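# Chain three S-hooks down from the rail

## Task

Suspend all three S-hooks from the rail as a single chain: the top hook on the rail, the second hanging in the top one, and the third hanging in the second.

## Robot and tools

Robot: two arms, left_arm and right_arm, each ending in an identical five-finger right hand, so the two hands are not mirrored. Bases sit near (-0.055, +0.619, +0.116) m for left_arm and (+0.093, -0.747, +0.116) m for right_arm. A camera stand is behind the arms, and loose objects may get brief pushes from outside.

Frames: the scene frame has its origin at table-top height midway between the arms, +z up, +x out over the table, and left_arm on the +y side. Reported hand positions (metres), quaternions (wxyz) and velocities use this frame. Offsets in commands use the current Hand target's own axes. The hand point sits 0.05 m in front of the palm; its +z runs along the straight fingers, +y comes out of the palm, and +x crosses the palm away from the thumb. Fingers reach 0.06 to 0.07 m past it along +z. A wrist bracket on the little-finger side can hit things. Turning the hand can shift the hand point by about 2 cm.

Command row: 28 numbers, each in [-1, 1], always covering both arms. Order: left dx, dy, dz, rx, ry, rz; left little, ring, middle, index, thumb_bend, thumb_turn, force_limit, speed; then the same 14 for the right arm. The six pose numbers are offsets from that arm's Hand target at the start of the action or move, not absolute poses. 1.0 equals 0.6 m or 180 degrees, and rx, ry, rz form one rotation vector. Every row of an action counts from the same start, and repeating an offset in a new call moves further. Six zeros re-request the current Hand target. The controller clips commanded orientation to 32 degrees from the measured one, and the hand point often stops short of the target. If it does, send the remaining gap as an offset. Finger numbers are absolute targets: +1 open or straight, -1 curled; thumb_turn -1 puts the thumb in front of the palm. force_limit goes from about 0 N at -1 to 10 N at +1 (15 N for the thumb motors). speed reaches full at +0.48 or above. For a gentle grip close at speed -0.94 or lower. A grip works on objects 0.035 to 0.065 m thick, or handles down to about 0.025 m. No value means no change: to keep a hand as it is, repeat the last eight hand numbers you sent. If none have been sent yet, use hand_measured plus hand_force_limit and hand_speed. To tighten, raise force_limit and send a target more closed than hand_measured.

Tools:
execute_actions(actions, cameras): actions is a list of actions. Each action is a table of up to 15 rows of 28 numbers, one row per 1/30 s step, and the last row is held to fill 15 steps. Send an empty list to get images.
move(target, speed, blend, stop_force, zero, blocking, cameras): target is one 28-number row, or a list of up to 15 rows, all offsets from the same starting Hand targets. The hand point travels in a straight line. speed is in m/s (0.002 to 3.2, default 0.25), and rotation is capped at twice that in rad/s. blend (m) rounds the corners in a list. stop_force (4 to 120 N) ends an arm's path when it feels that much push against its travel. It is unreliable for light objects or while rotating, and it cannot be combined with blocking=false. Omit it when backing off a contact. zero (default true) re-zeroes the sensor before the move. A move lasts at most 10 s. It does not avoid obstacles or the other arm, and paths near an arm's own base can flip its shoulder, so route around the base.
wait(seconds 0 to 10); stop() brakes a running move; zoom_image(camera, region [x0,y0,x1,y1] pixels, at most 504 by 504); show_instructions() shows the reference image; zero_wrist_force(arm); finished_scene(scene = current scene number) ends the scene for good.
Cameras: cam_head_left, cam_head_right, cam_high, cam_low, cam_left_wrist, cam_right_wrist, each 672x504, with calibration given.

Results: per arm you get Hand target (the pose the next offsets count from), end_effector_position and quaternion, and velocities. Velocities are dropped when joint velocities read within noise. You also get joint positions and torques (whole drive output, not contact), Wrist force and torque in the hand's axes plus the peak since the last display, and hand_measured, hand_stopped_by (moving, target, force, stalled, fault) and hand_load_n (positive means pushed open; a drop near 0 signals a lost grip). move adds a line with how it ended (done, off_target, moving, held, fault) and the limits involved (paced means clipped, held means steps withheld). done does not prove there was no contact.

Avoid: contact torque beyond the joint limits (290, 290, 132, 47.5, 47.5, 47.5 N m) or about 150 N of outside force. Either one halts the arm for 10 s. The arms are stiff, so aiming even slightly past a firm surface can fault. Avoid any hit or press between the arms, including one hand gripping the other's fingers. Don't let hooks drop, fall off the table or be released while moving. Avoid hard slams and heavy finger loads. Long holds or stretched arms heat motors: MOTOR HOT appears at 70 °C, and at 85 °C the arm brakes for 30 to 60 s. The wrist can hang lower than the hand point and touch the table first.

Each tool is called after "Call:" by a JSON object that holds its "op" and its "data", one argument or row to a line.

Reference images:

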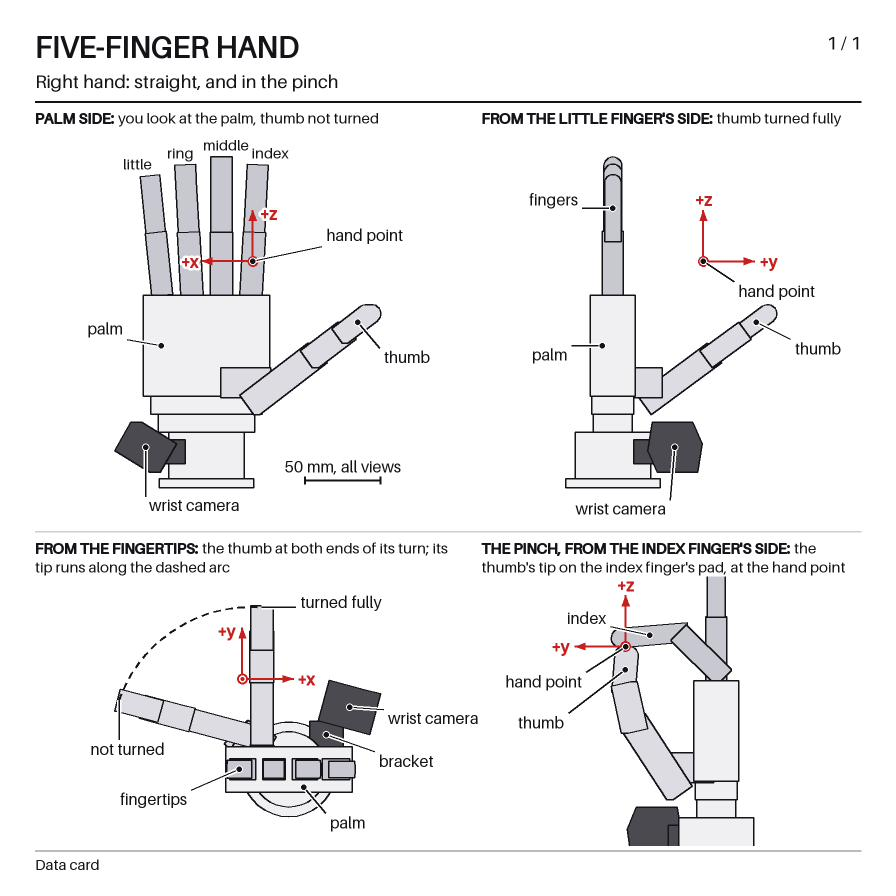

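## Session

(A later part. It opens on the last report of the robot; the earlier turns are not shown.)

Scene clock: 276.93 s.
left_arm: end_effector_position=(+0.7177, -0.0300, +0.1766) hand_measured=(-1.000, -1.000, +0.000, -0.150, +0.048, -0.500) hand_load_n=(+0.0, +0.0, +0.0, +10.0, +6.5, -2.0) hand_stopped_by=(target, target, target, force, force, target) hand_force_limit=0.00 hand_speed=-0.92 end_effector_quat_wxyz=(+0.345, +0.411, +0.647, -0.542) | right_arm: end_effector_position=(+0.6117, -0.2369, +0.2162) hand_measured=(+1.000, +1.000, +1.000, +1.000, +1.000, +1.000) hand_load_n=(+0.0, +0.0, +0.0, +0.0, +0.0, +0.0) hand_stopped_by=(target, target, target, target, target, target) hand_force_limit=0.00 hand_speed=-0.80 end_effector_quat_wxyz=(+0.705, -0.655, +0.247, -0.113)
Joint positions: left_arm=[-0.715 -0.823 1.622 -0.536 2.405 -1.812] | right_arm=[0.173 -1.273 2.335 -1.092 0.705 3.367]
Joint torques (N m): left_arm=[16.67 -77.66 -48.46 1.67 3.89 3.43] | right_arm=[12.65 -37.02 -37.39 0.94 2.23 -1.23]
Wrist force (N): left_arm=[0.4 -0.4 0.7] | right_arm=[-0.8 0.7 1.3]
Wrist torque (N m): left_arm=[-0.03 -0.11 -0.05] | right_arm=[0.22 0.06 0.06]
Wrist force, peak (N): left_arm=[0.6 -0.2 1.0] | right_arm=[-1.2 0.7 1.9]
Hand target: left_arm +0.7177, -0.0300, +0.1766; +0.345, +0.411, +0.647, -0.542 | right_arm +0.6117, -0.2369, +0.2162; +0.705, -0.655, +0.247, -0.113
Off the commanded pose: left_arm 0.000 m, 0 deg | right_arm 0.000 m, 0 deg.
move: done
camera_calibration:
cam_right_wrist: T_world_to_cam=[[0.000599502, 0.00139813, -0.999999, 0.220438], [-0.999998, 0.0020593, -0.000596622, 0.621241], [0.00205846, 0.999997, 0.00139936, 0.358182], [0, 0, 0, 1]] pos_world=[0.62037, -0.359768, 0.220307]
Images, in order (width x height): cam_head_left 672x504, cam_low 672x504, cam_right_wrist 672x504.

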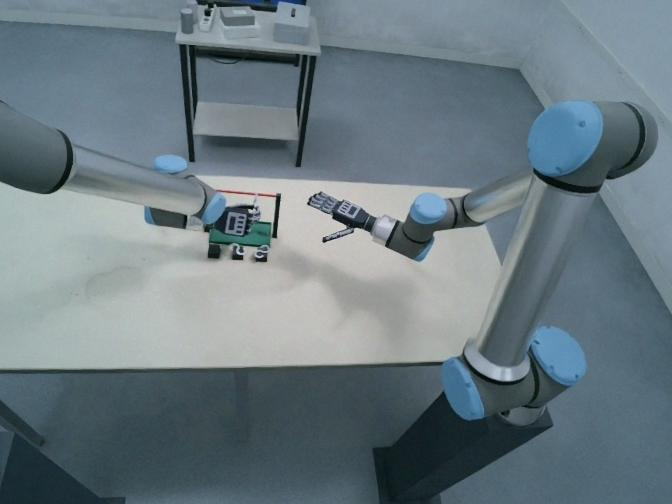

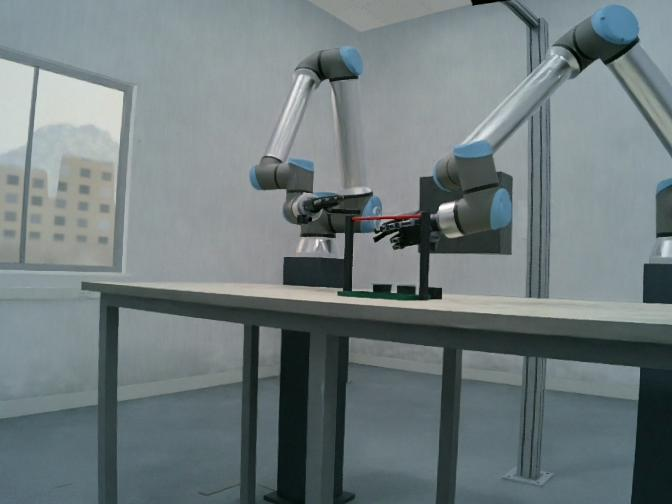

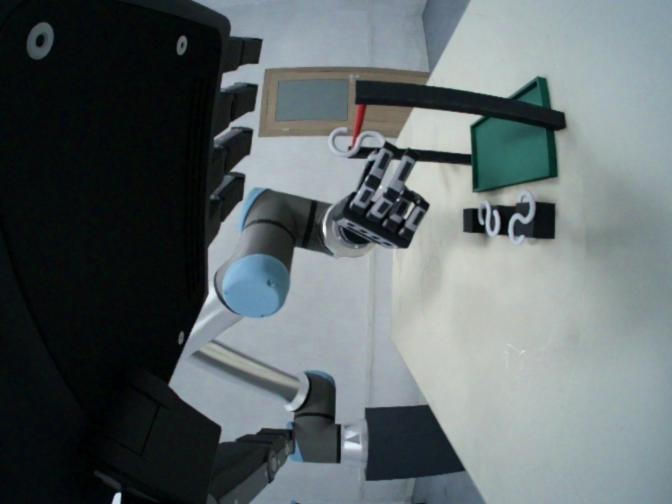

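Call:
{"op": "move", "data": {
  "target": [0.0012,0.0153,0.0013,0,0,0,-1,-1,0.0,-0.45,-0.1,-0.5,0.0,-0.92,0,0,0,0,0,0,1,1,1,1,1,1,0,-0.8],
  "speed": 0.02,
  "stop_force": 4,
  "cameras": ["cam_right_wrist","cam_low","cam_head_left"]
}}

Call:
{"op": "zoom_image", "data": {
  "camera": "cam_right_wrist",
  "region": [320, 95, 380, 155]
}}

Call:
{"op": "zoom_image", "data": {
  "camera": "cam_low",
  "region": [360, 195, 400, 235]
}}

Call:
{"op": "zoom_image", "data": {
  "camera": "cam_head_left",
  "region": [240, 180, 280, 220]
}}

Scene clock: 291.57 s.
left_arm: end_effector_position=(+0.7257, -0.0299, +0.1719) hand_measured=(-1.000, -1.000, +0.000, -0.150, +0.048, -0.500) hand_load_n=(+0.0, +0.0, +0.0, +10.0, +6.5, -2.0) hand_stopped_by=(target, target, target, force, force, target) hand_force_limit=0.00 hand_speed=-0.92 end_effector_quat_wxyz=(+0.345, +0.411, +0.647, -0.542) | right_arm: end_effector_position=(+0.6117, -0.2369, +0.2162) hand_measured=(+1.000, +1.000, +1.000, +1.000, +1.000, +1.000) hand_load_n=(+0.0, +0.0, +0.0, +0.0, +0.0, +0.0) hand_stopped_by=(target, target, target, target, target, target) hand_force_limit=0.00 hand_speed=-0.80 end_effector_quat_wxyz=(+0.705, -0.655, +0.247, -0.113)
Joint positions: left_arm=[-0.709 -0.809 1.605 -0.531 2.411 -1.809] | right_arm=[0.173 -1.273 2.335 -1.092 0.705 3.367]
Joint torques (N m): left_arm=[16.69 -77.47 -48.32 1.72 3.95 3.53] | right_arm=[11.58 -38.54 -37.44 0.82 2.4 -1.32]
Wrist force (N): left_arm=[0.0 -0.1 1.0] | right_arm=[-1.2 1.0 1.2]
Wrist torque (N m): left_arm=[0.02 -0.06 -0.06] | right_arm=[0.26 0.11 0.05]
Wrist force, peak (N): left_arm=[-0.1 -0.5 1.2] | right_arm=[-1.5 0.9 1.8]
Hand target: left_arm +0.7257, -0.0299, +0.1719; +0.345, +0.411, +0.647, -0.542 | right_arm +0.6117, -0.2369, +0.2162; +0.705, -0.655, +0.247, -0.113
Off the commanded pose: left_arm 0.000 m, 0 deg | right_arm 0.000 m, 0 deg.
move: done
camera_calibration:
cam_right_wrist: T_world_to_cam=[[0.000599502, 0.00139813, -0.999999, 0.220438], [-0.999998, 0.0020593, -0.000596622, 0.621241], [0.00205846, 0.999997, 0.00139936, 0.358182], [0, 0, 0, 1]] pos_world=[0.62037, -0.359768, 0.220307]
Images, in order (width x height): cam_head_left 672x504, cam_low 672x504, cam_right_wrist 672x504.

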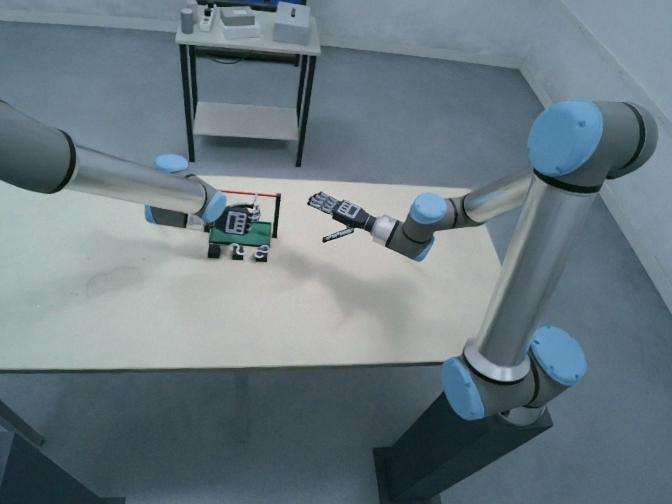

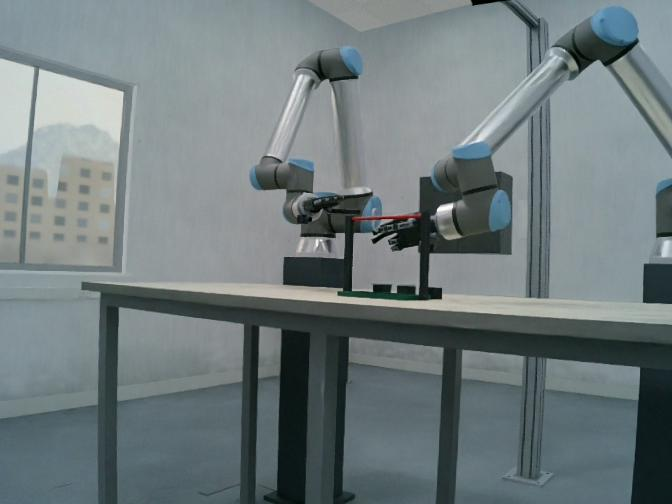

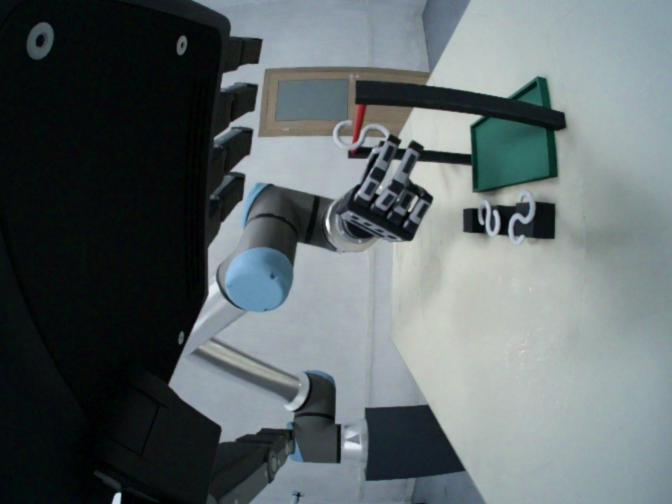

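Scaled by 8.400 from the camera's 672x504 image, which has a finer 960x720 frame.

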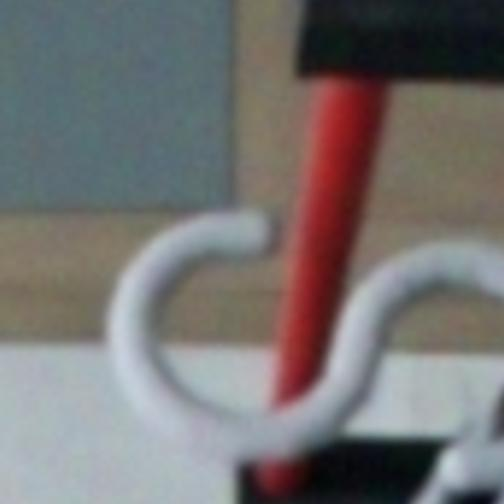

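Scaled by 12.600 from the camera's 672x504 image, which has a finer 960x720 frame.

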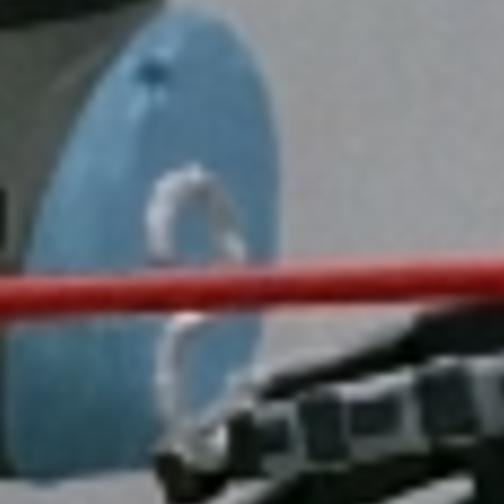

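Scaled by 12.600 from the camera's 672x504 image, which has a finer 960x720 frame.

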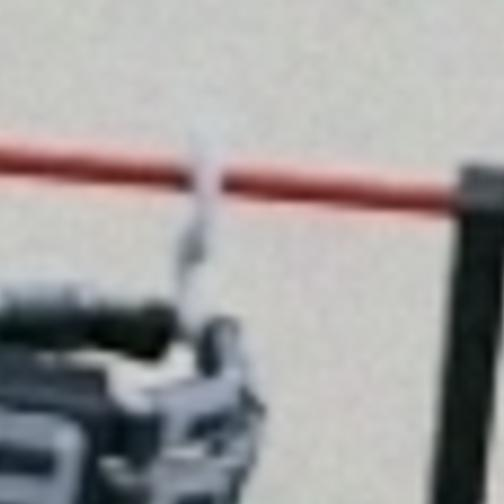

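Call:
{"op": "wait", "data": {
  "seconds": 0.1,
  "cameras": ["cam_right_wrist"]
}}

Call:
{"op": "zoom_image", "data": {
  "camera": "cam_right_wrist",
  "region": [320, 95, 380, 155]
}}

Scene clock: 315.97 s.
left_arm: end_effector_position=(+0.7257, -0.0299, +0.1719) hand_measured=(-1.000, -1.000, +0.000, -0.150, +0.048, -0.500) hand_load_n=(+0.0, +0.0, +0.0, +10.0, +6.5, -2.0) hand_stopped_by=(target, target, target, force, force, target) hand_force_limit=0.00 hand_speed=-0.92 end_effector_quat_wxyz=(+0.345, +0.411, +0.647, -0.542) | right_arm: end_effector_position=(+0.6117, -0.2369, +0.2162) hand_measured=(+1.000, +1.000, +1.000, +1.000, +1.000, +1.000) hand_load_n=(-0.5, +0.0, +0.0, +0.0, +0.0, -0.5) hand_stopped_by=(target, target, target, target, target, target) hand_force_limit=0.00 hand_speed=-0.80 end_effector_quat_wxyz=(+0.705, -0.655, +0.247, -0.113)
Joint positions: left_arm=[-0.709 -0.809 1.605 -0.531 2.411 -1.809] | right_arm=[0.173 -1.273 2.335 -1.092 0.705 3.367]
Joint torques (N m): left_arm=[14.72 -80.06 -48.45 1.84 3.81 3.64] | right_arm=[10.37 -40.03 -37.52 0.68 2.49 -1.59]
Wrist force (N): left_arm=[-0.3 0.0 1.1] | right_arm=[-0.8 1.1 1.5]
Wrist torque (N m): left_arm=[0.03 -0.03 -0.08] | right_arm=[0.25 0.05 0.07]
Wrist force, peak (N): left_arm=[-0.1 0.0 1.3] | right_arm=[-1.7 0.8 1.6]
Hand target: left_arm +0.7257, -0.0299, +0.1719; +0.345, +0.411, +0.647, -0.542 | right_arm +0.6117, -0.2369, +0.2162; +0.705, -0.655, +0.247, -0.113
Off the commanded pose: left_arm 0.000 m, 0 deg | right_arm 0.000 m, 0 deg.
wait: 0.10 s; at rest from the start
camera_calibration:
cam_right_wrist: T_world_to_cam=[[0.000599502, 0.00139813, -0.999999, 0.220438], [-0.999998, 0.0020593, -0.000596622, 0.621241], [0.00205846, 0.999997, 0.00139936, 0.358182], [0, 0, 0, 1]] pos_world=[0.62037, -0.359768, 0.220307]
Images, in order (width x height): cam_right_wrist 672x504.

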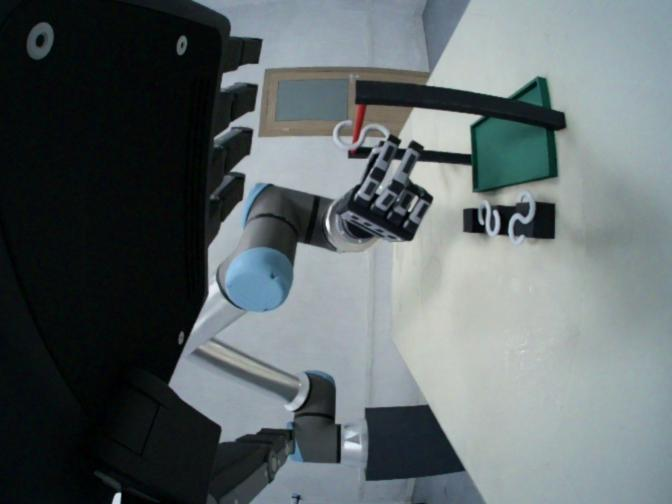

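Scaled by 8.400 from the camera's 672x504 image, which has a finer 960x720 frame.

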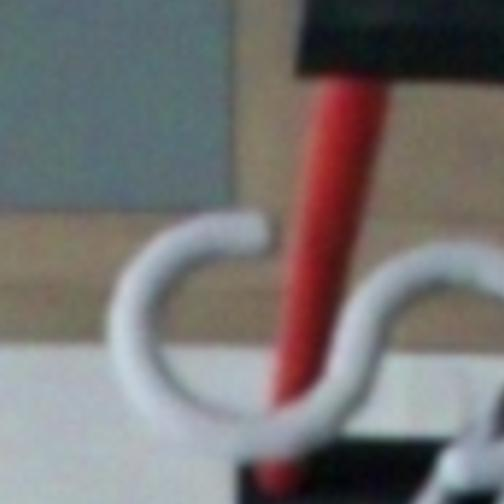

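Call:
{"op": "move", "data": {
  "target": [0.00052,0.006643,0.000578,0,0,0,-1,-1,0.0,-0.45,-0.1,-0.5,0.0,-0.92,0,0,0,0,0,0,1,1,1,1,1,1,0,-0.8],
  "speed": 0.02,
  "stop_force": 4,
  "cameras": ["cam_right_wrist"]
}}

Call:
{"op": "zoom_image", "data": {
  "camera": "cam_right_wrist",
  "region": [320, 95, 380, 155]
}}

Scene clock: 325.70 s.
left_arm: end_effector_position=(+0.7292, -0.0299, +0.1699) hand_measured=(-1.000, -1.000, +0.000, -0.150, +0.048, -0.500) hand_load_n=(+0.0, +0.0, +0.0, +10.0, +6.0, -1.5) hand_stopped_by=(target, target, target, force, force, target) hand_force_limit=0.00 hand_speed=-0.92 end_effector_quat_wxyz=(+0.345, +0.411, +0.647, -0.542) | right_arm: end_effector_position=(+0.6117, -0.2369, +0.2162) hand_measured=(+1.000, +1.000, +1.000, +1.000, +1.000, +1.000) hand_load_n=(+0.0, -0.5, +0.0, +0.0, +0.0, +0.0) hand_stopped_by=(target, target, target, target, target, target) hand_force_limit=0.00 hand_speed=-0.80 end_effector_quat_wxyz=(+0.705, -0.655, +0.247, -0.113)
Joint positions: left_arm=[-0.706 -0.803 1.597 -0.529 2.414 -1.808] | right_arm=[0.173 -1.273 2.335 -1.092 0.705 3.367]
Joint torques (N m): left_arm=[16.18 -78.36 -49.05 2.07 3.84 3.5] | right_arm=[12.86 -36.78 -38.08 0.96 2.18 -1.45]
Wrist force (N): left_arm=[-0.2 -0.2 1.2] | right_arm=[-1.4 0.4 1.4]
Wrist torque (N m): left_arm=[0.00 -0.03 -0.08] | right_arm=[0.16 0.14 0.01]
Wrist force, peak (N): left_arm=[-0.2 -0.3 1.3] | right_arm=[-1.7 1.1 1.4]
Hand target: left_arm +0.7292, -0.0299, +0.1699; +0.345, +0.411, +0.647, -0.542 | right_arm +0.6117, -0.2369, +0.2162; +0.705, -0.655, +0.247, -0.113
Off the commanded pose: left_arm 0.000 m, 0 deg | right_arm 0.000 m, 0 deg.
move: done
camera_calibration:
cam_right_wrist: T_world_to_cam=[[0.000599502, 0.00139813, -0.999999, 0.220438], [-0.999998, 0.0020593, -0.000596622, 0.621241], [0.00205846, 0.999997, 0.00139936, 0.358182], [0, 0, 0, 1]] pos_world=[0.62037, -0.359768, 0.220307]
Images, in order (width x height): cam_right_wrist 672x504.

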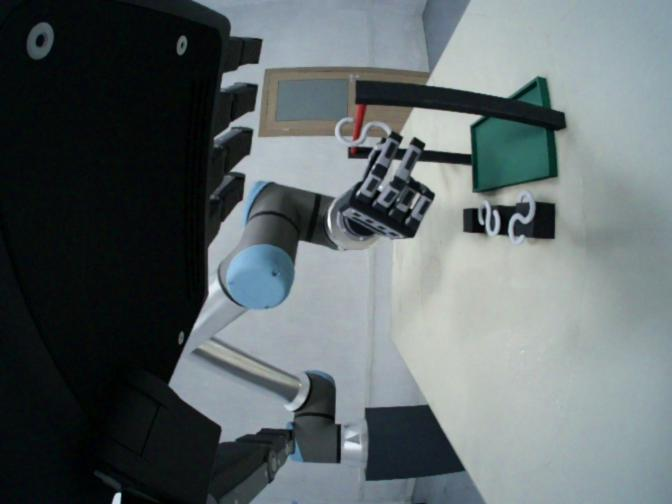

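Scaled by 8.400 from the camera's 672x504 image, which has a finer 960x720 frame.

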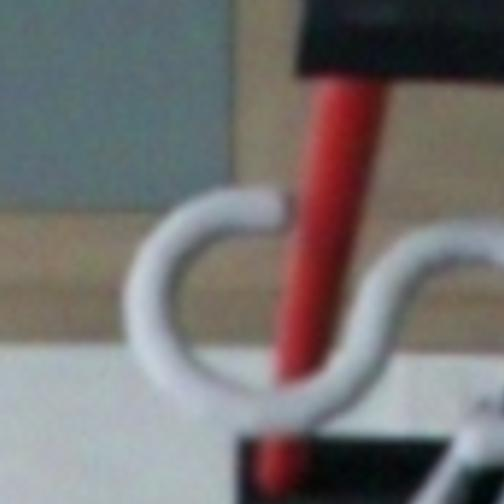

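Call:
{"op": "move", "data": {
  "target": [-0.00041,0.005143,0.000318,0,0,0,-1,-1,0.0,-0.45,-0.1,-0.5,0.0,-0.92,0,0,0,0,0,0,1,1,1,1,1,1,0,-0.8],
  "speed": 0.02,
  "stop_force": 4,
  "cameras": ["cam_right_wrist"]
}}

Call:
{"op": "zoom_image", "data": {
  "camera": "cam_right_wrist",
  "region": [320, 95, 380, 155]
}}

Scene clock: 335.77 s.
left_arm: end_effector_position=(+0.7321, -0.0299, +0.1688) hand_measured=(-1.000, -1.000, +0.000, -0.150, +0.048, -0.500) hand_load_n=(+0.0, +0.0, +0.0, +10.0, +6.5, -1.5) hand_stopped_by=(target, target, target, force, force, target) hand_force_limit=0.00 hand_speed=-0.92 end_effector_quat_wxyz=(+0.345, +0.411, +0.647, -0.542) | right_arm: end_effector_position=(+0.6117, -0.2369, +0.2162) hand_measured=(+1.000, +1.000, +1.000, +1.000, +1.000, +1.000) hand_load_n=(+0.0, +0.0, +0.0, +0.0, +0.0, +0.0) hand_stopped_by=(target, target, target, target, target, target) hand_force_limit=0.00 hand_speed=-0.80 end_effector_quat_wxyz=(+0.705, -0.655, +0.247, -0.113)
Joint positions: left_arm=[-0.704 -0.799 1.591 -0.527 2.416 -1.807] | right_arm=[0.173 -1.273 2.335 -1.092 0.705 3.367]
Joint torques (N m): left_arm=[18.51 -79.03 -48.29 1.57 3.93 3.65] | right_arm=[8.64 -38.12 -37.8 0.81 2.32 -1.46]
Wrist force (N): left_arm=[-0.3 -0.3 1.1] | right_arm=[-1.5 0.9 1.1]
Wrist torque (N m): left_arm=[0.02 -0.06 -0.06] | right_arm=[0.25 0.17 0.03]
Wrist force, peak (N): left_arm=[-0.5 -0.7 1.3] | right_arm=[-1.8 1.1 1.4]
Hand target: left_arm +0.7321, -0.0299, +0.1688; +0.345, +0.411, +0.647, -0.542 | right_arm +0.6117, -0.2369, +0.2162; +0.705, -0.655, +0.247, -0.113
Off the commanded pose: left_arm 0.000 m, 0 deg | right_arm 0.000 m, 0 deg.
move: done
camera_calibration:
cam_right_wrist: T_world_to_cam=[[0.000599502, 0.00139813, -0.999999, 0.220438], [-0.999998, 0.0020593, -0.000596622, 0.621241], [0.00205846, 0.999997, 0.00139936, 0.358182], [0, 0, 0, 1]] pos_world=[0.62037, -0.359768, 0.220307]
Images, in order (width x height): cam_right_wrist 672x504.

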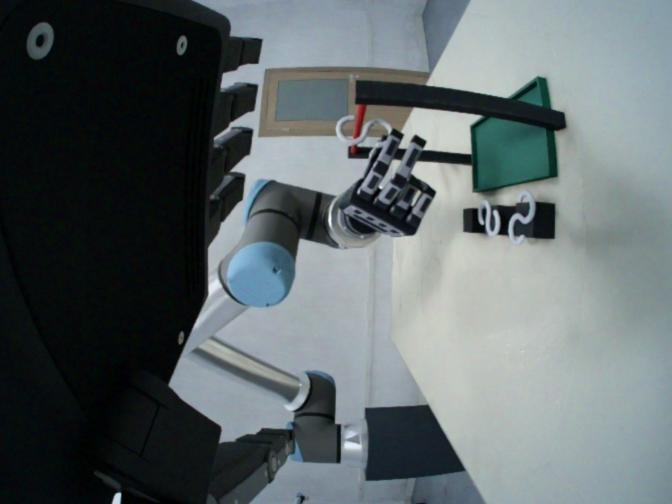

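Scaled by 8.400 from the camera's 672x504 image, which has a finer 960x720 frame.

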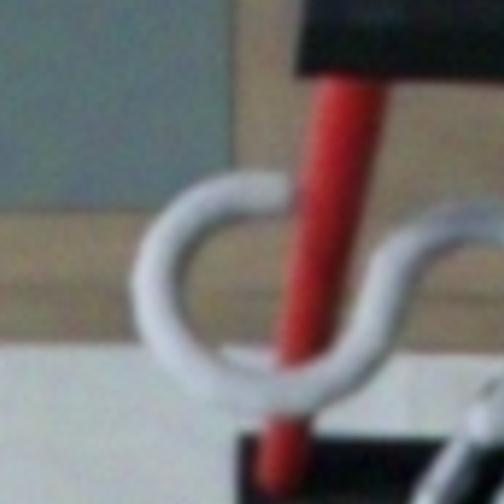

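Call:
{"op": "move", "data": {
  "target": [0.000615,0.00838,0.000723,0,0,0,-1,-1,0.0,-0.45,-0.1,-0.5,0.0,-0.92,0,0,0,0,0,0,1,1,1,1,1,1,0,-0.8],
  "speed": 0.02,
  "stop_force": 4,
  "cameras": ["cam_right_wrist"]
}}

Call:
{"op": "zoom_image", "data": {
  "camera": "cam_right_wrist",
  "region": [320, 95, 380, 155]
}}

Scene clock: 343.43 s.
left_arm: end_effector_position=(+0.7365, -0.0299, +0.1663) hand_measured=(-1.000, -1.000, +0.000, -0.150, +0.048, -0.500) hand_load_n=(+0.0, +0.0, +0.0, +10.0, +5.5, +0.0) hand_stopped_by=(target, target, target, force, force, target) hand_force_limit=0.00 hand_speed=-0.92 end_effector_quat_wxyz=(+0.345, +0.411, +0.647, -0.542) | right_arm: end_effector_position=(+0.6117, -0.2369, +0.2162) hand_measured=(+1.000, +1.000, +1.000, +1.000, +1.000, +1.000) hand_load_n=(+0.0, +0.0, +0.0, +0.0, +0.0, +0.0) hand_stopped_by=(target, target, target, target, target, target) hand_force_limit=0.00 hand_speed=-0.80 end_effector_quat_wxyz=(+0.705, -0.655, +0.247, -0.113)
Joint positions: left_arm=[-0.7 -0.791 1.582 -0.524 2.42 -1.806] | right_arm=[0.173 -1.273 2.335 -1.092 0.705 3.367]
Joint torques (N m): left_arm=[17.39 -77.81 -47.21 2.34 4.28 3.31] | right_arm=[9.87 -40.41 -37.17 0.61 2.41 -1.38]
Wrist force (N): left_arm=[-2.2 -0.6 0.9] | right_arm=[-1.3 1.0 0.8]
Wrist torque (N m): left_arm=[0.02 -0.05 -0.06] | right_arm=[0.28 0.16 0.04]
Wrist force, peak (N): left_arm=[-2.4 -1.0 0.7] | right_arm=[-1.6 1.1 1.8]
Hand target: left_arm +0.7365, -0.0299, +0.1663; +0.345, +0.411, +0.647, -0.542 | right_arm +0.6117, -0.2369, +0.2162; +0.705, -0.655, +0.247, -0.113
Off the commanded pose: left_arm 0.000 m, 0 deg | right_arm 0.000 m, 0 deg.
move: done
camera_calibration:
cam_right_wrist: T_world_to_cam=[[0.000599502, 0.00139813, -0.999999, 0.220438], [-0.999998, 0.0020593, -0.000596622, 0.621241], [0.00205846, 0.999997, 0.00139936, 0.358182], [0, 0, 0, 1]] pos_world=[0.62037, -0.359768, 0.220307]
Images, in order (width x height): cam_right_wrist 672x504.

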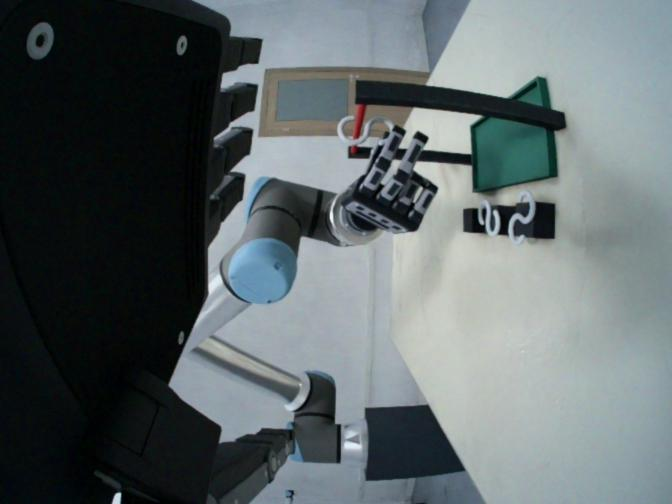

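Scaled by 8.400 from the camera's 672x504 image, which has a finer 960x720 frame.

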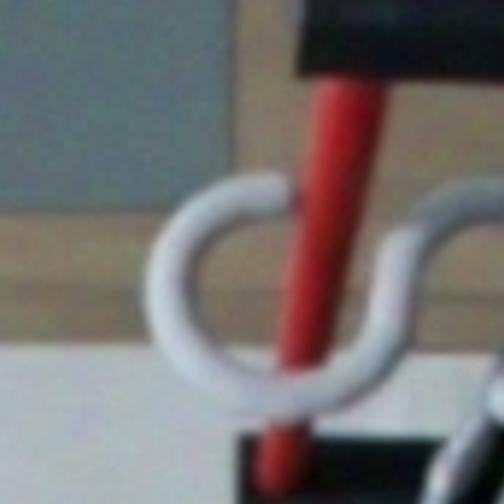

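Call:
{"op": "wait", "data": {
  "seconds": 0.1,
  "cameras": ["all"]
}}

Call:
{"op": "zoom_image", "data": {
  "camera": "cam_right_wrist",
  "region": [328, 100, 378, 150]
}}

Call:
{"op": "zoom_image", "data": {
  "camera": "cam_low",
  "region": [260, 120, 380, 220]
}}

Call:
{"op": "zoom_image", "data": {
  "camera": "cam_high",
  "region": [280, 170, 380, 270]
}}

Call:
{"op": "zoom_image", "data": {
  "camera": "cam_head_left",
  "region": [290, 170, 390, 270]
}}

Scene clock: 369.87 s.
left_arm: end_effector_position=(+0.7365, -0.0299, +0.1663) hand_measured=(-1.000, -1.000, +0.000, -0.150, +0.048, -0.500) hand_load_n=(+0.0, +0.0, +0.0, +10.0, +5.5, +0.0) hand_stopped_by=(target, target, target, force, force, target) hand_force_limit=0.00 hand_speed=-0.92 end_effector_quat_wxyz=(+0.345, +0.411, +0.647, -0.542) | right_arm: end_effector_position=(+0.6117, -0.2369, +0.2162) hand_measured=(+1.000, +1.000, +1.000, +1.000, +1.000, +1.000) hand_load_n=(+0.0, +0.0, +0.0, +0.0, +0.0, -0.5) hand_stopped_by=(target, target, target, target, target, target) hand_force_limit=0.00 hand_speed=-0.80 end_effector_quat_wxyz=(+0.705, -0.655, +0.247, -0.113)
Joint positions: left_arm=[-0.7 -0.791 1.582 -0.524 2.42 -1.806] | right_arm=[0.173 -1.273 2.335 -1.092 0.705 3.367]
Joint torques (N m): left_arm=[15.33 -79.02 -46.8 2.33 4.19 3.48] | right_arm=[10.12 -39.2 -37.39 0.74 1.97 -1.5]
Wrist force (N): left_arm=[-2.1 -0.6 0.8] | right_arm=[-0.8 0.6 1.5]
Wrist torque (N m): left_arm=[0.03 -0.06 -0.05] | right_arm=[0.19 0.05 0.05]
Wrist force, peak (N): left_arm=[-2.5 -0.8 0.9] | right_arm=[-1.5 1.0 1.4]
Hand target: left_arm +0.7365, -0.0299, +0.1663; +0.345, +0.411, +0.647, -0.542 | right_arm +0.6117, -0.2369, +0.2162; +0.705, -0.655, +0.247, -0.113
Off the commanded pose: left_arm 0.000 m, 0 deg | right_arm 0.000 m, 0 deg.
wait: 0.10 s; at rest from the start
camera_calibration:
cam_left_wrist: T_world_to_cam=[[0.776873, 0.0817704, -0.624325, -0.458161], [0.565739, 0.344635, 0.74911, -0.523714], [0.276419, -0.935169, 0.221477, -0.15679], [0, 0, 0, 1]] pos_world=[0.695558, 0.0713292, 0.141004]
cam_right_wrist: T_world_to_cam=[[0.000599502, 0.00139813, -0.999999, 0.220438], [-0.999998, 0.0020593, -0.000596622, 0.621241], [0.00205846, 0.999997, 0.00139936, 0.358182], [0, 0, 0, 1]] pos_world=[0.62037, -0.359768, 0.220307]

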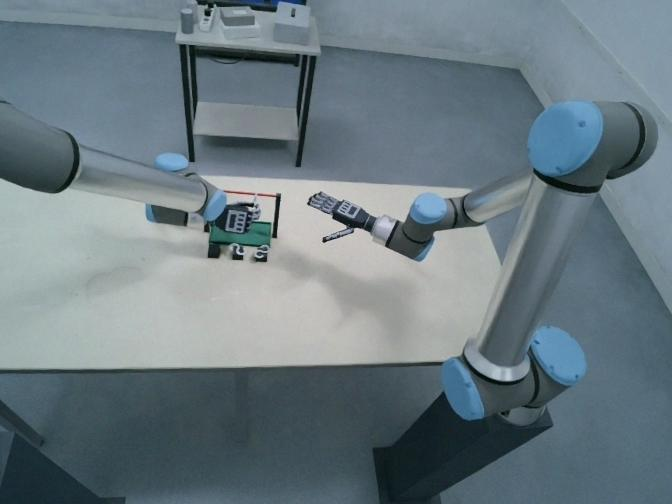

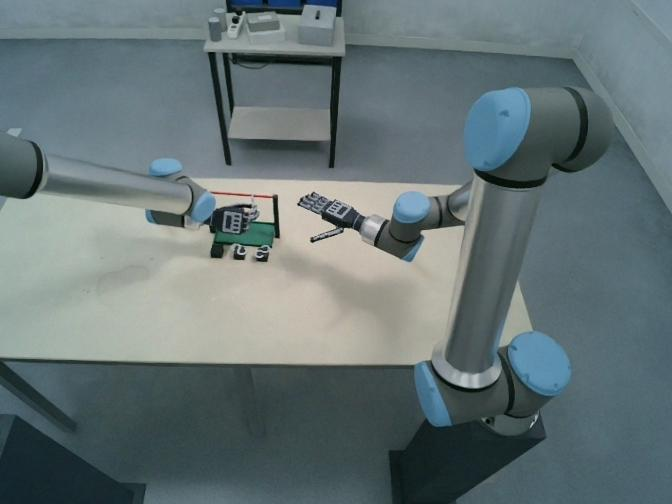

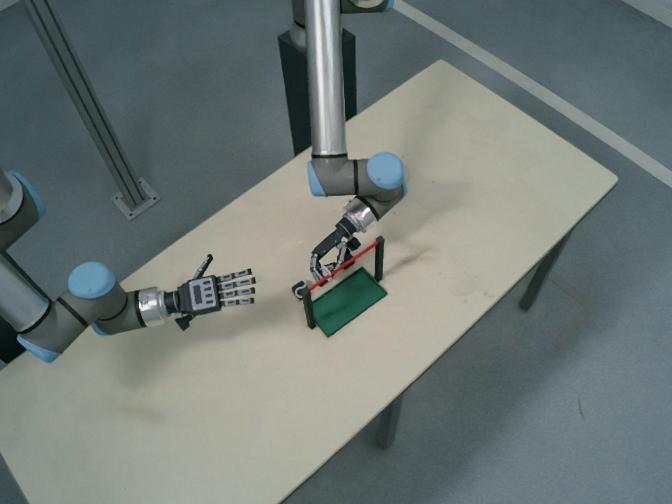

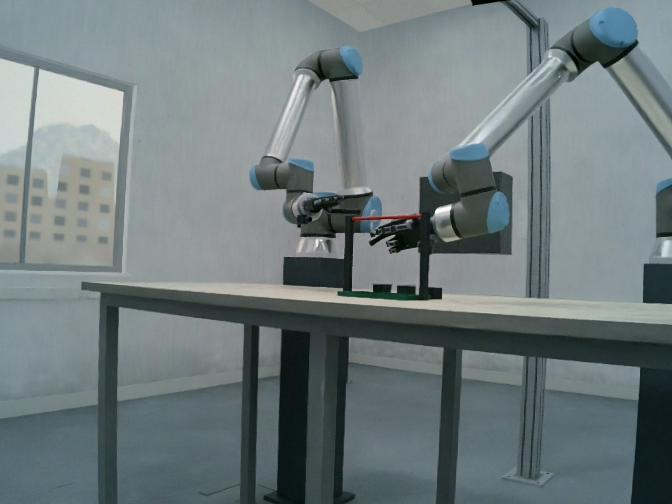

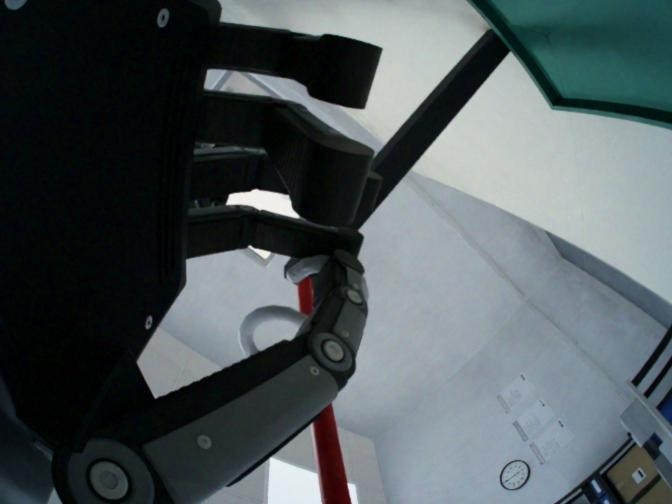

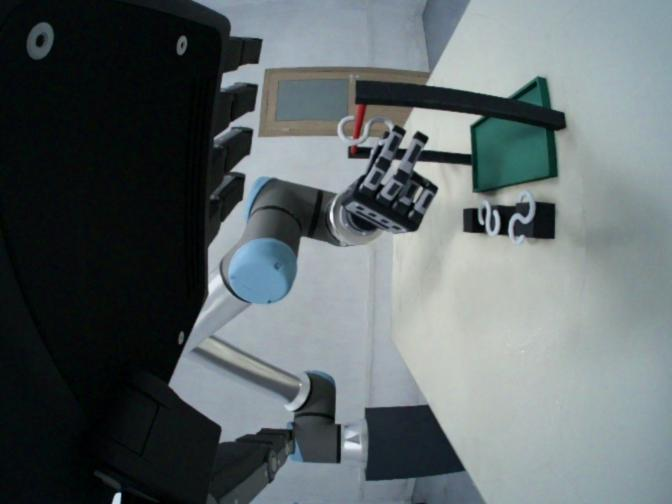

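Scaled by 10.080 from the camera's 672x504 image, which has a finer 960x720 frame.

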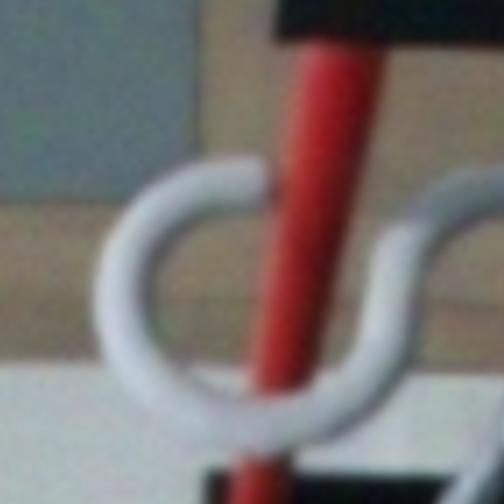

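Scaled by 4.200 from the camera's 672x504 image, which has a finer 960x720 frame.

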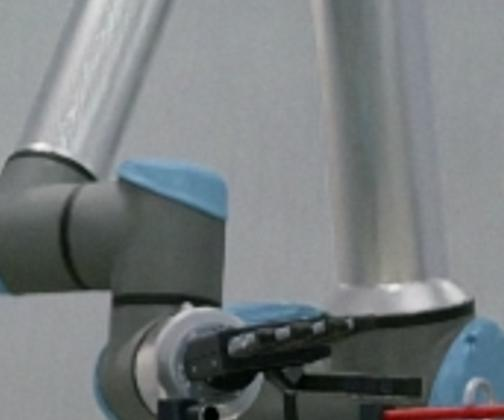

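Scaled by 5.040 from the camera's 672x504 image, which has a finer 960x720 frame.

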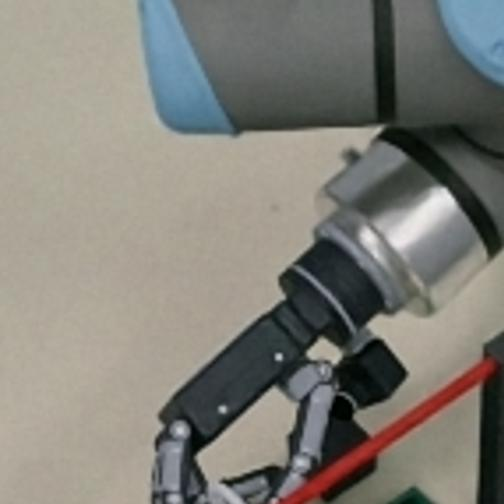

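Scaled by 5.040 from the camera's 672x504 image, which has a finer 960x720 frame.

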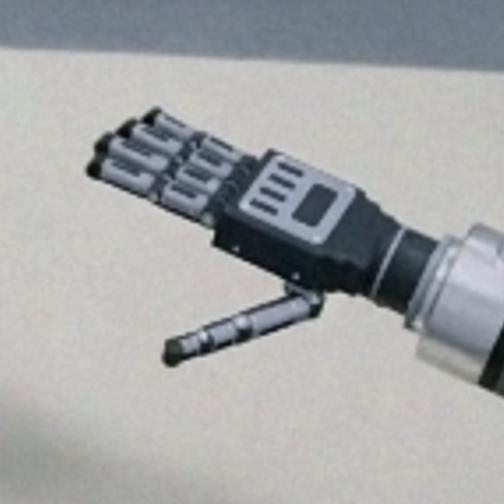

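Call:
{"op": "zoom_image", "data": {
  "camera": "cam_low",
  "region": [340, 190, 440, 265]
}}

Call:
{"op": "zoom_image", "data": {
  "camera": "cam_high",
  "region": [285, 245, 345, 305]
}}

Call:
{"op": "zoom_image", "data": {
  "camera": "cam_head_left",
  "region": [210, 180, 290, 260]
}}

Call:
{"op": "zoom_image", "data": {
  "camera": "cam_left_wrist",
  "region": [220, 220, 400, 400]
}}

Scaled by 5.040 from the camera's 672x504 image, which has a finer 960x720 frame.

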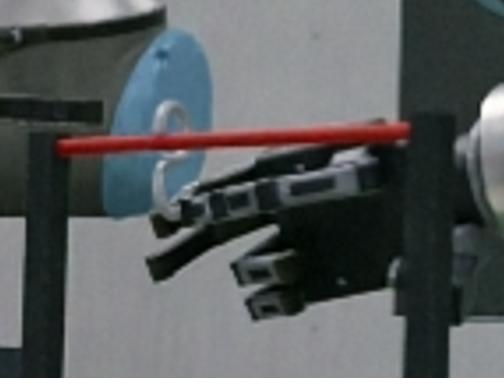

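Scaled by 8.400 from the camera's 672x504 image, which has a finer 960x720 frame.

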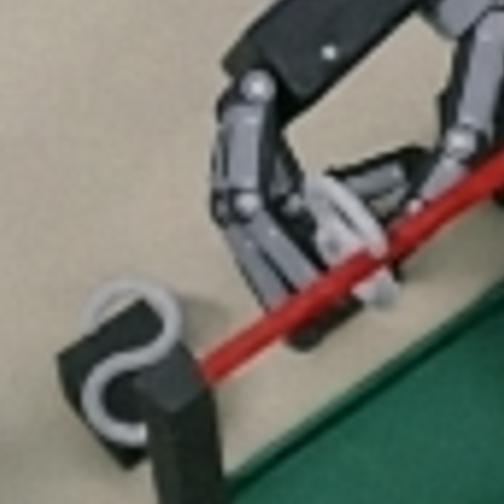

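Scaled by 6.300 from the camera's 672x504 image, which has a finer 960x720 frame.

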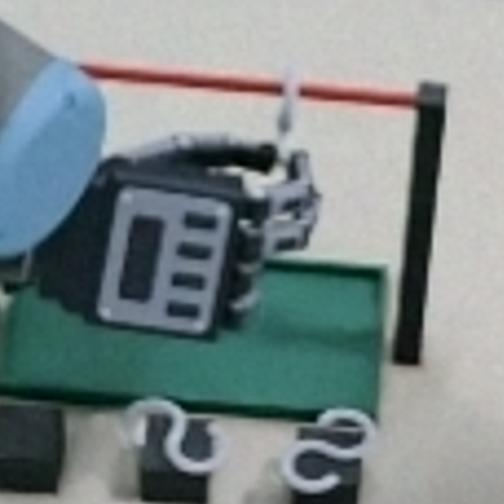

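Scaled by 2.800 from the camera's 672x504 image, which has a finer 960x720 frame.

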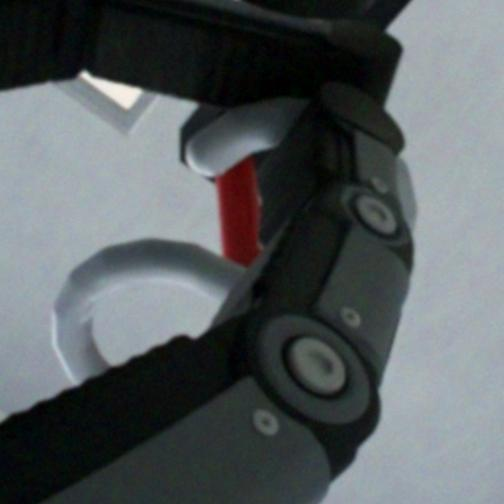

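Call:
{"op": "zoom_image", "data": {
  "camera": "cam_low",
  "region": [362, 204, 392, 234]
}}

Call:
{"op": "zoom_image", "data": {
  "camera": "cam_head_right",
  "region": [235, 180, 275, 220]
}}

Call:
{"op": "zoom_image", "data": {
  "camera": "cam_head_left",
  "region": [240, 180, 270, 210]
}}

Call:
{"op": "zoom_image", "data": {
  "camera": "cam_high",
  "region": [315, 260, 345, 290]
}}

Scaled by 16.800 from the camera's 672x504 image, which has a finer 960x720 frame.

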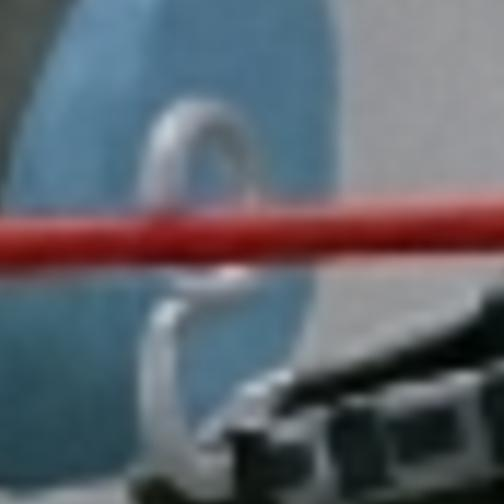

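Scaled by 12.600 from the camera's 672x504 image, which has a finer 960x720 frame.

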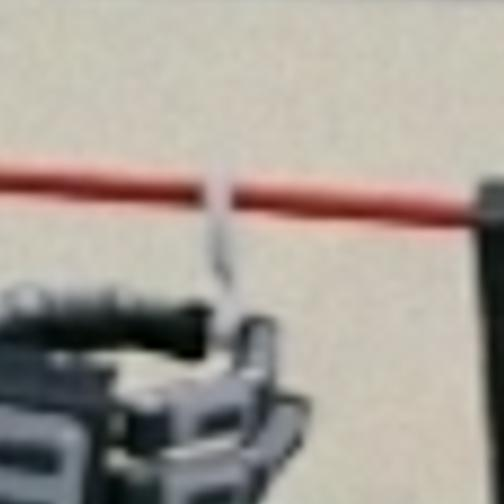

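Scaled by 16.800 from the camera's 672x504 image, which has a finer 960x720 frame.

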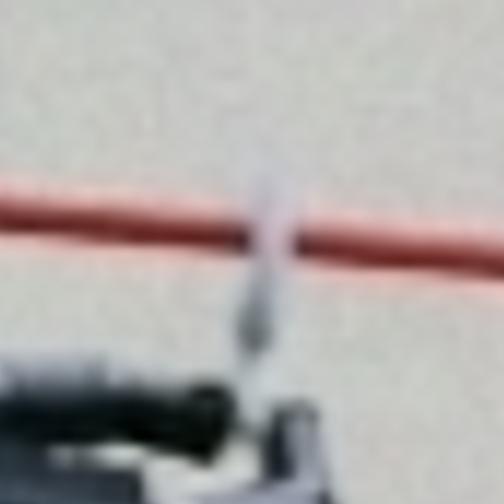

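Scaled by 16.800 from the camera's 672x504 image, which has a finer 960x720 frame.

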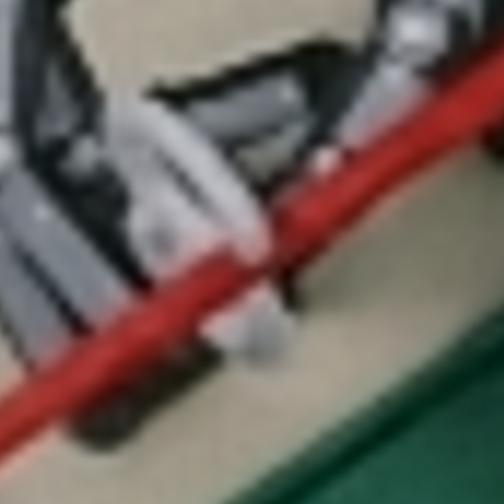

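Call:
{"op": "move", "data": {
  "target": [-0.00223,-0.001042,-0.000434,0,0,0,-1,-1,0.0,-0.45,-0.1,-0.5,0.0,-0.92,0,0,0,0,0,0,1,1,1,1,1,1,0,-0.8],
  "speed": 0.02,
  "cameras": ["cam_right_wrist","cam_low"]
}}

Call:
{"op": "zoom_image", "data": {
  "camera": "cam_right_wrist",
  "region": [328, 95, 388, 155]
}}

Call:
{"op": "zoom_image", "data": {
  "camera": "cam_low",
  "region": [362, 204, 392, 234]
}}

Scene clock: 410.10 s.
left_arm: end_effector_position=(+0.7365, -0.0299, +0.1678) hand_measured=(-1.000, -1.000, +0.000, -0.150, +0.048, -0.500) hand_load_n=(+0.0, +0.0, +0.0, +10.0, +5.5, -1.0) hand_stopped_by=(target, target, target, force, force, target) hand_force_limit=0.00 hand_speed=-0.92 end_effector_quat_wxyz=(+0.345, +0.411, +0.647, -0.542) | right_arm: end_effector_position=(+0.6117, -0.2369, +0.2162) hand_measured=(+1.000, +1.000, +1.000, +1.000, +1.000, +1.000) hand_load_n=(+0.0, -0.5, +0.0, +0.0, +0.0, -0.5) hand_stopped_by=(target, target, target, target, target, target) hand_force_limit=0.00 hand_speed=-0.80 end_effector_quat_wxyz=(+0.705, -0.655, +0.247, -0.113)
Joint positions: left_arm=[-0.7 -0.793 1.581 -0.522 2.42 -1.806] | right_arm=[0.173 -1.273 2.335 -1.092 0.705 3.367]
Joint torques (N m): left_arm=[16.94 -101.8 -49.24 1.48 3.9 3.11] | right_arm=[11.58 -41.27 -36.92 0.54 2.16 -1.43]
Wrist force (N): left_arm=[-0.4 -0.4 1.2] | right_arm=[-1.3 0.8 1.2]
Wrist torque (N m): left_arm=[-0.03 -0.01 -0.10] | right_arm=[0.23 0.13 0.04]
Wrist force, peak (N): left_arm=[-2.9 -0.7 1.0] | right_arm=[-1.6 0.8 1.8]
Hand target: left_arm +0.7365, -0.0299, +0.1678; +0.345, +0.411, +0.647, -0.542 | right_arm +0.6117, -0.2369, +0.2162; +0.705, -0.655, +0.247, -0.113
Off the commanded pose: left_arm 0.000 m, 0 deg | right_arm 0.000 m, 0 deg.
move: done
camera_calibration:
cam_right_wrist: T_world_to_cam=[[0.000599502, 0.00139813, -0.999999, 0.220438], [-0.999998, 0.0020593, -0.000596622, 0.621241], [0.00205846, 0.999997, 0.00139936, 0.358182], [0, 0, 0, 1]] pos_world=[0.62037, -0.359768, 0.220307]
Images, in order (width x height): cam_low 672x504, cam_right_wrist 672x504.

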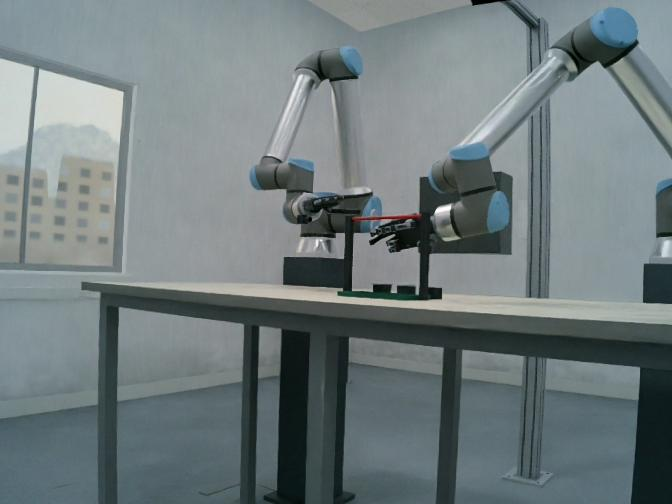

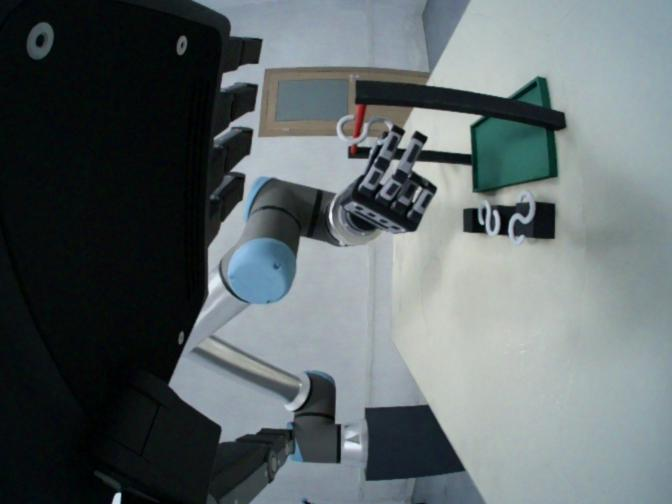

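Scaled by 8.400 from the camera's 672x504 image, which has a finer 960x720 frame.

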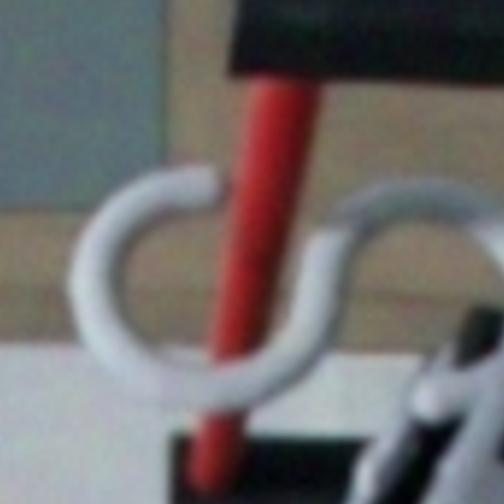

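Scaled by 16.800 from the camera's 672x504 image, which has a finer 960x720 frame.

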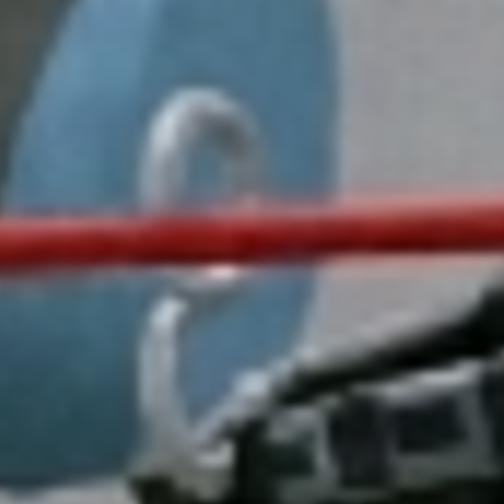

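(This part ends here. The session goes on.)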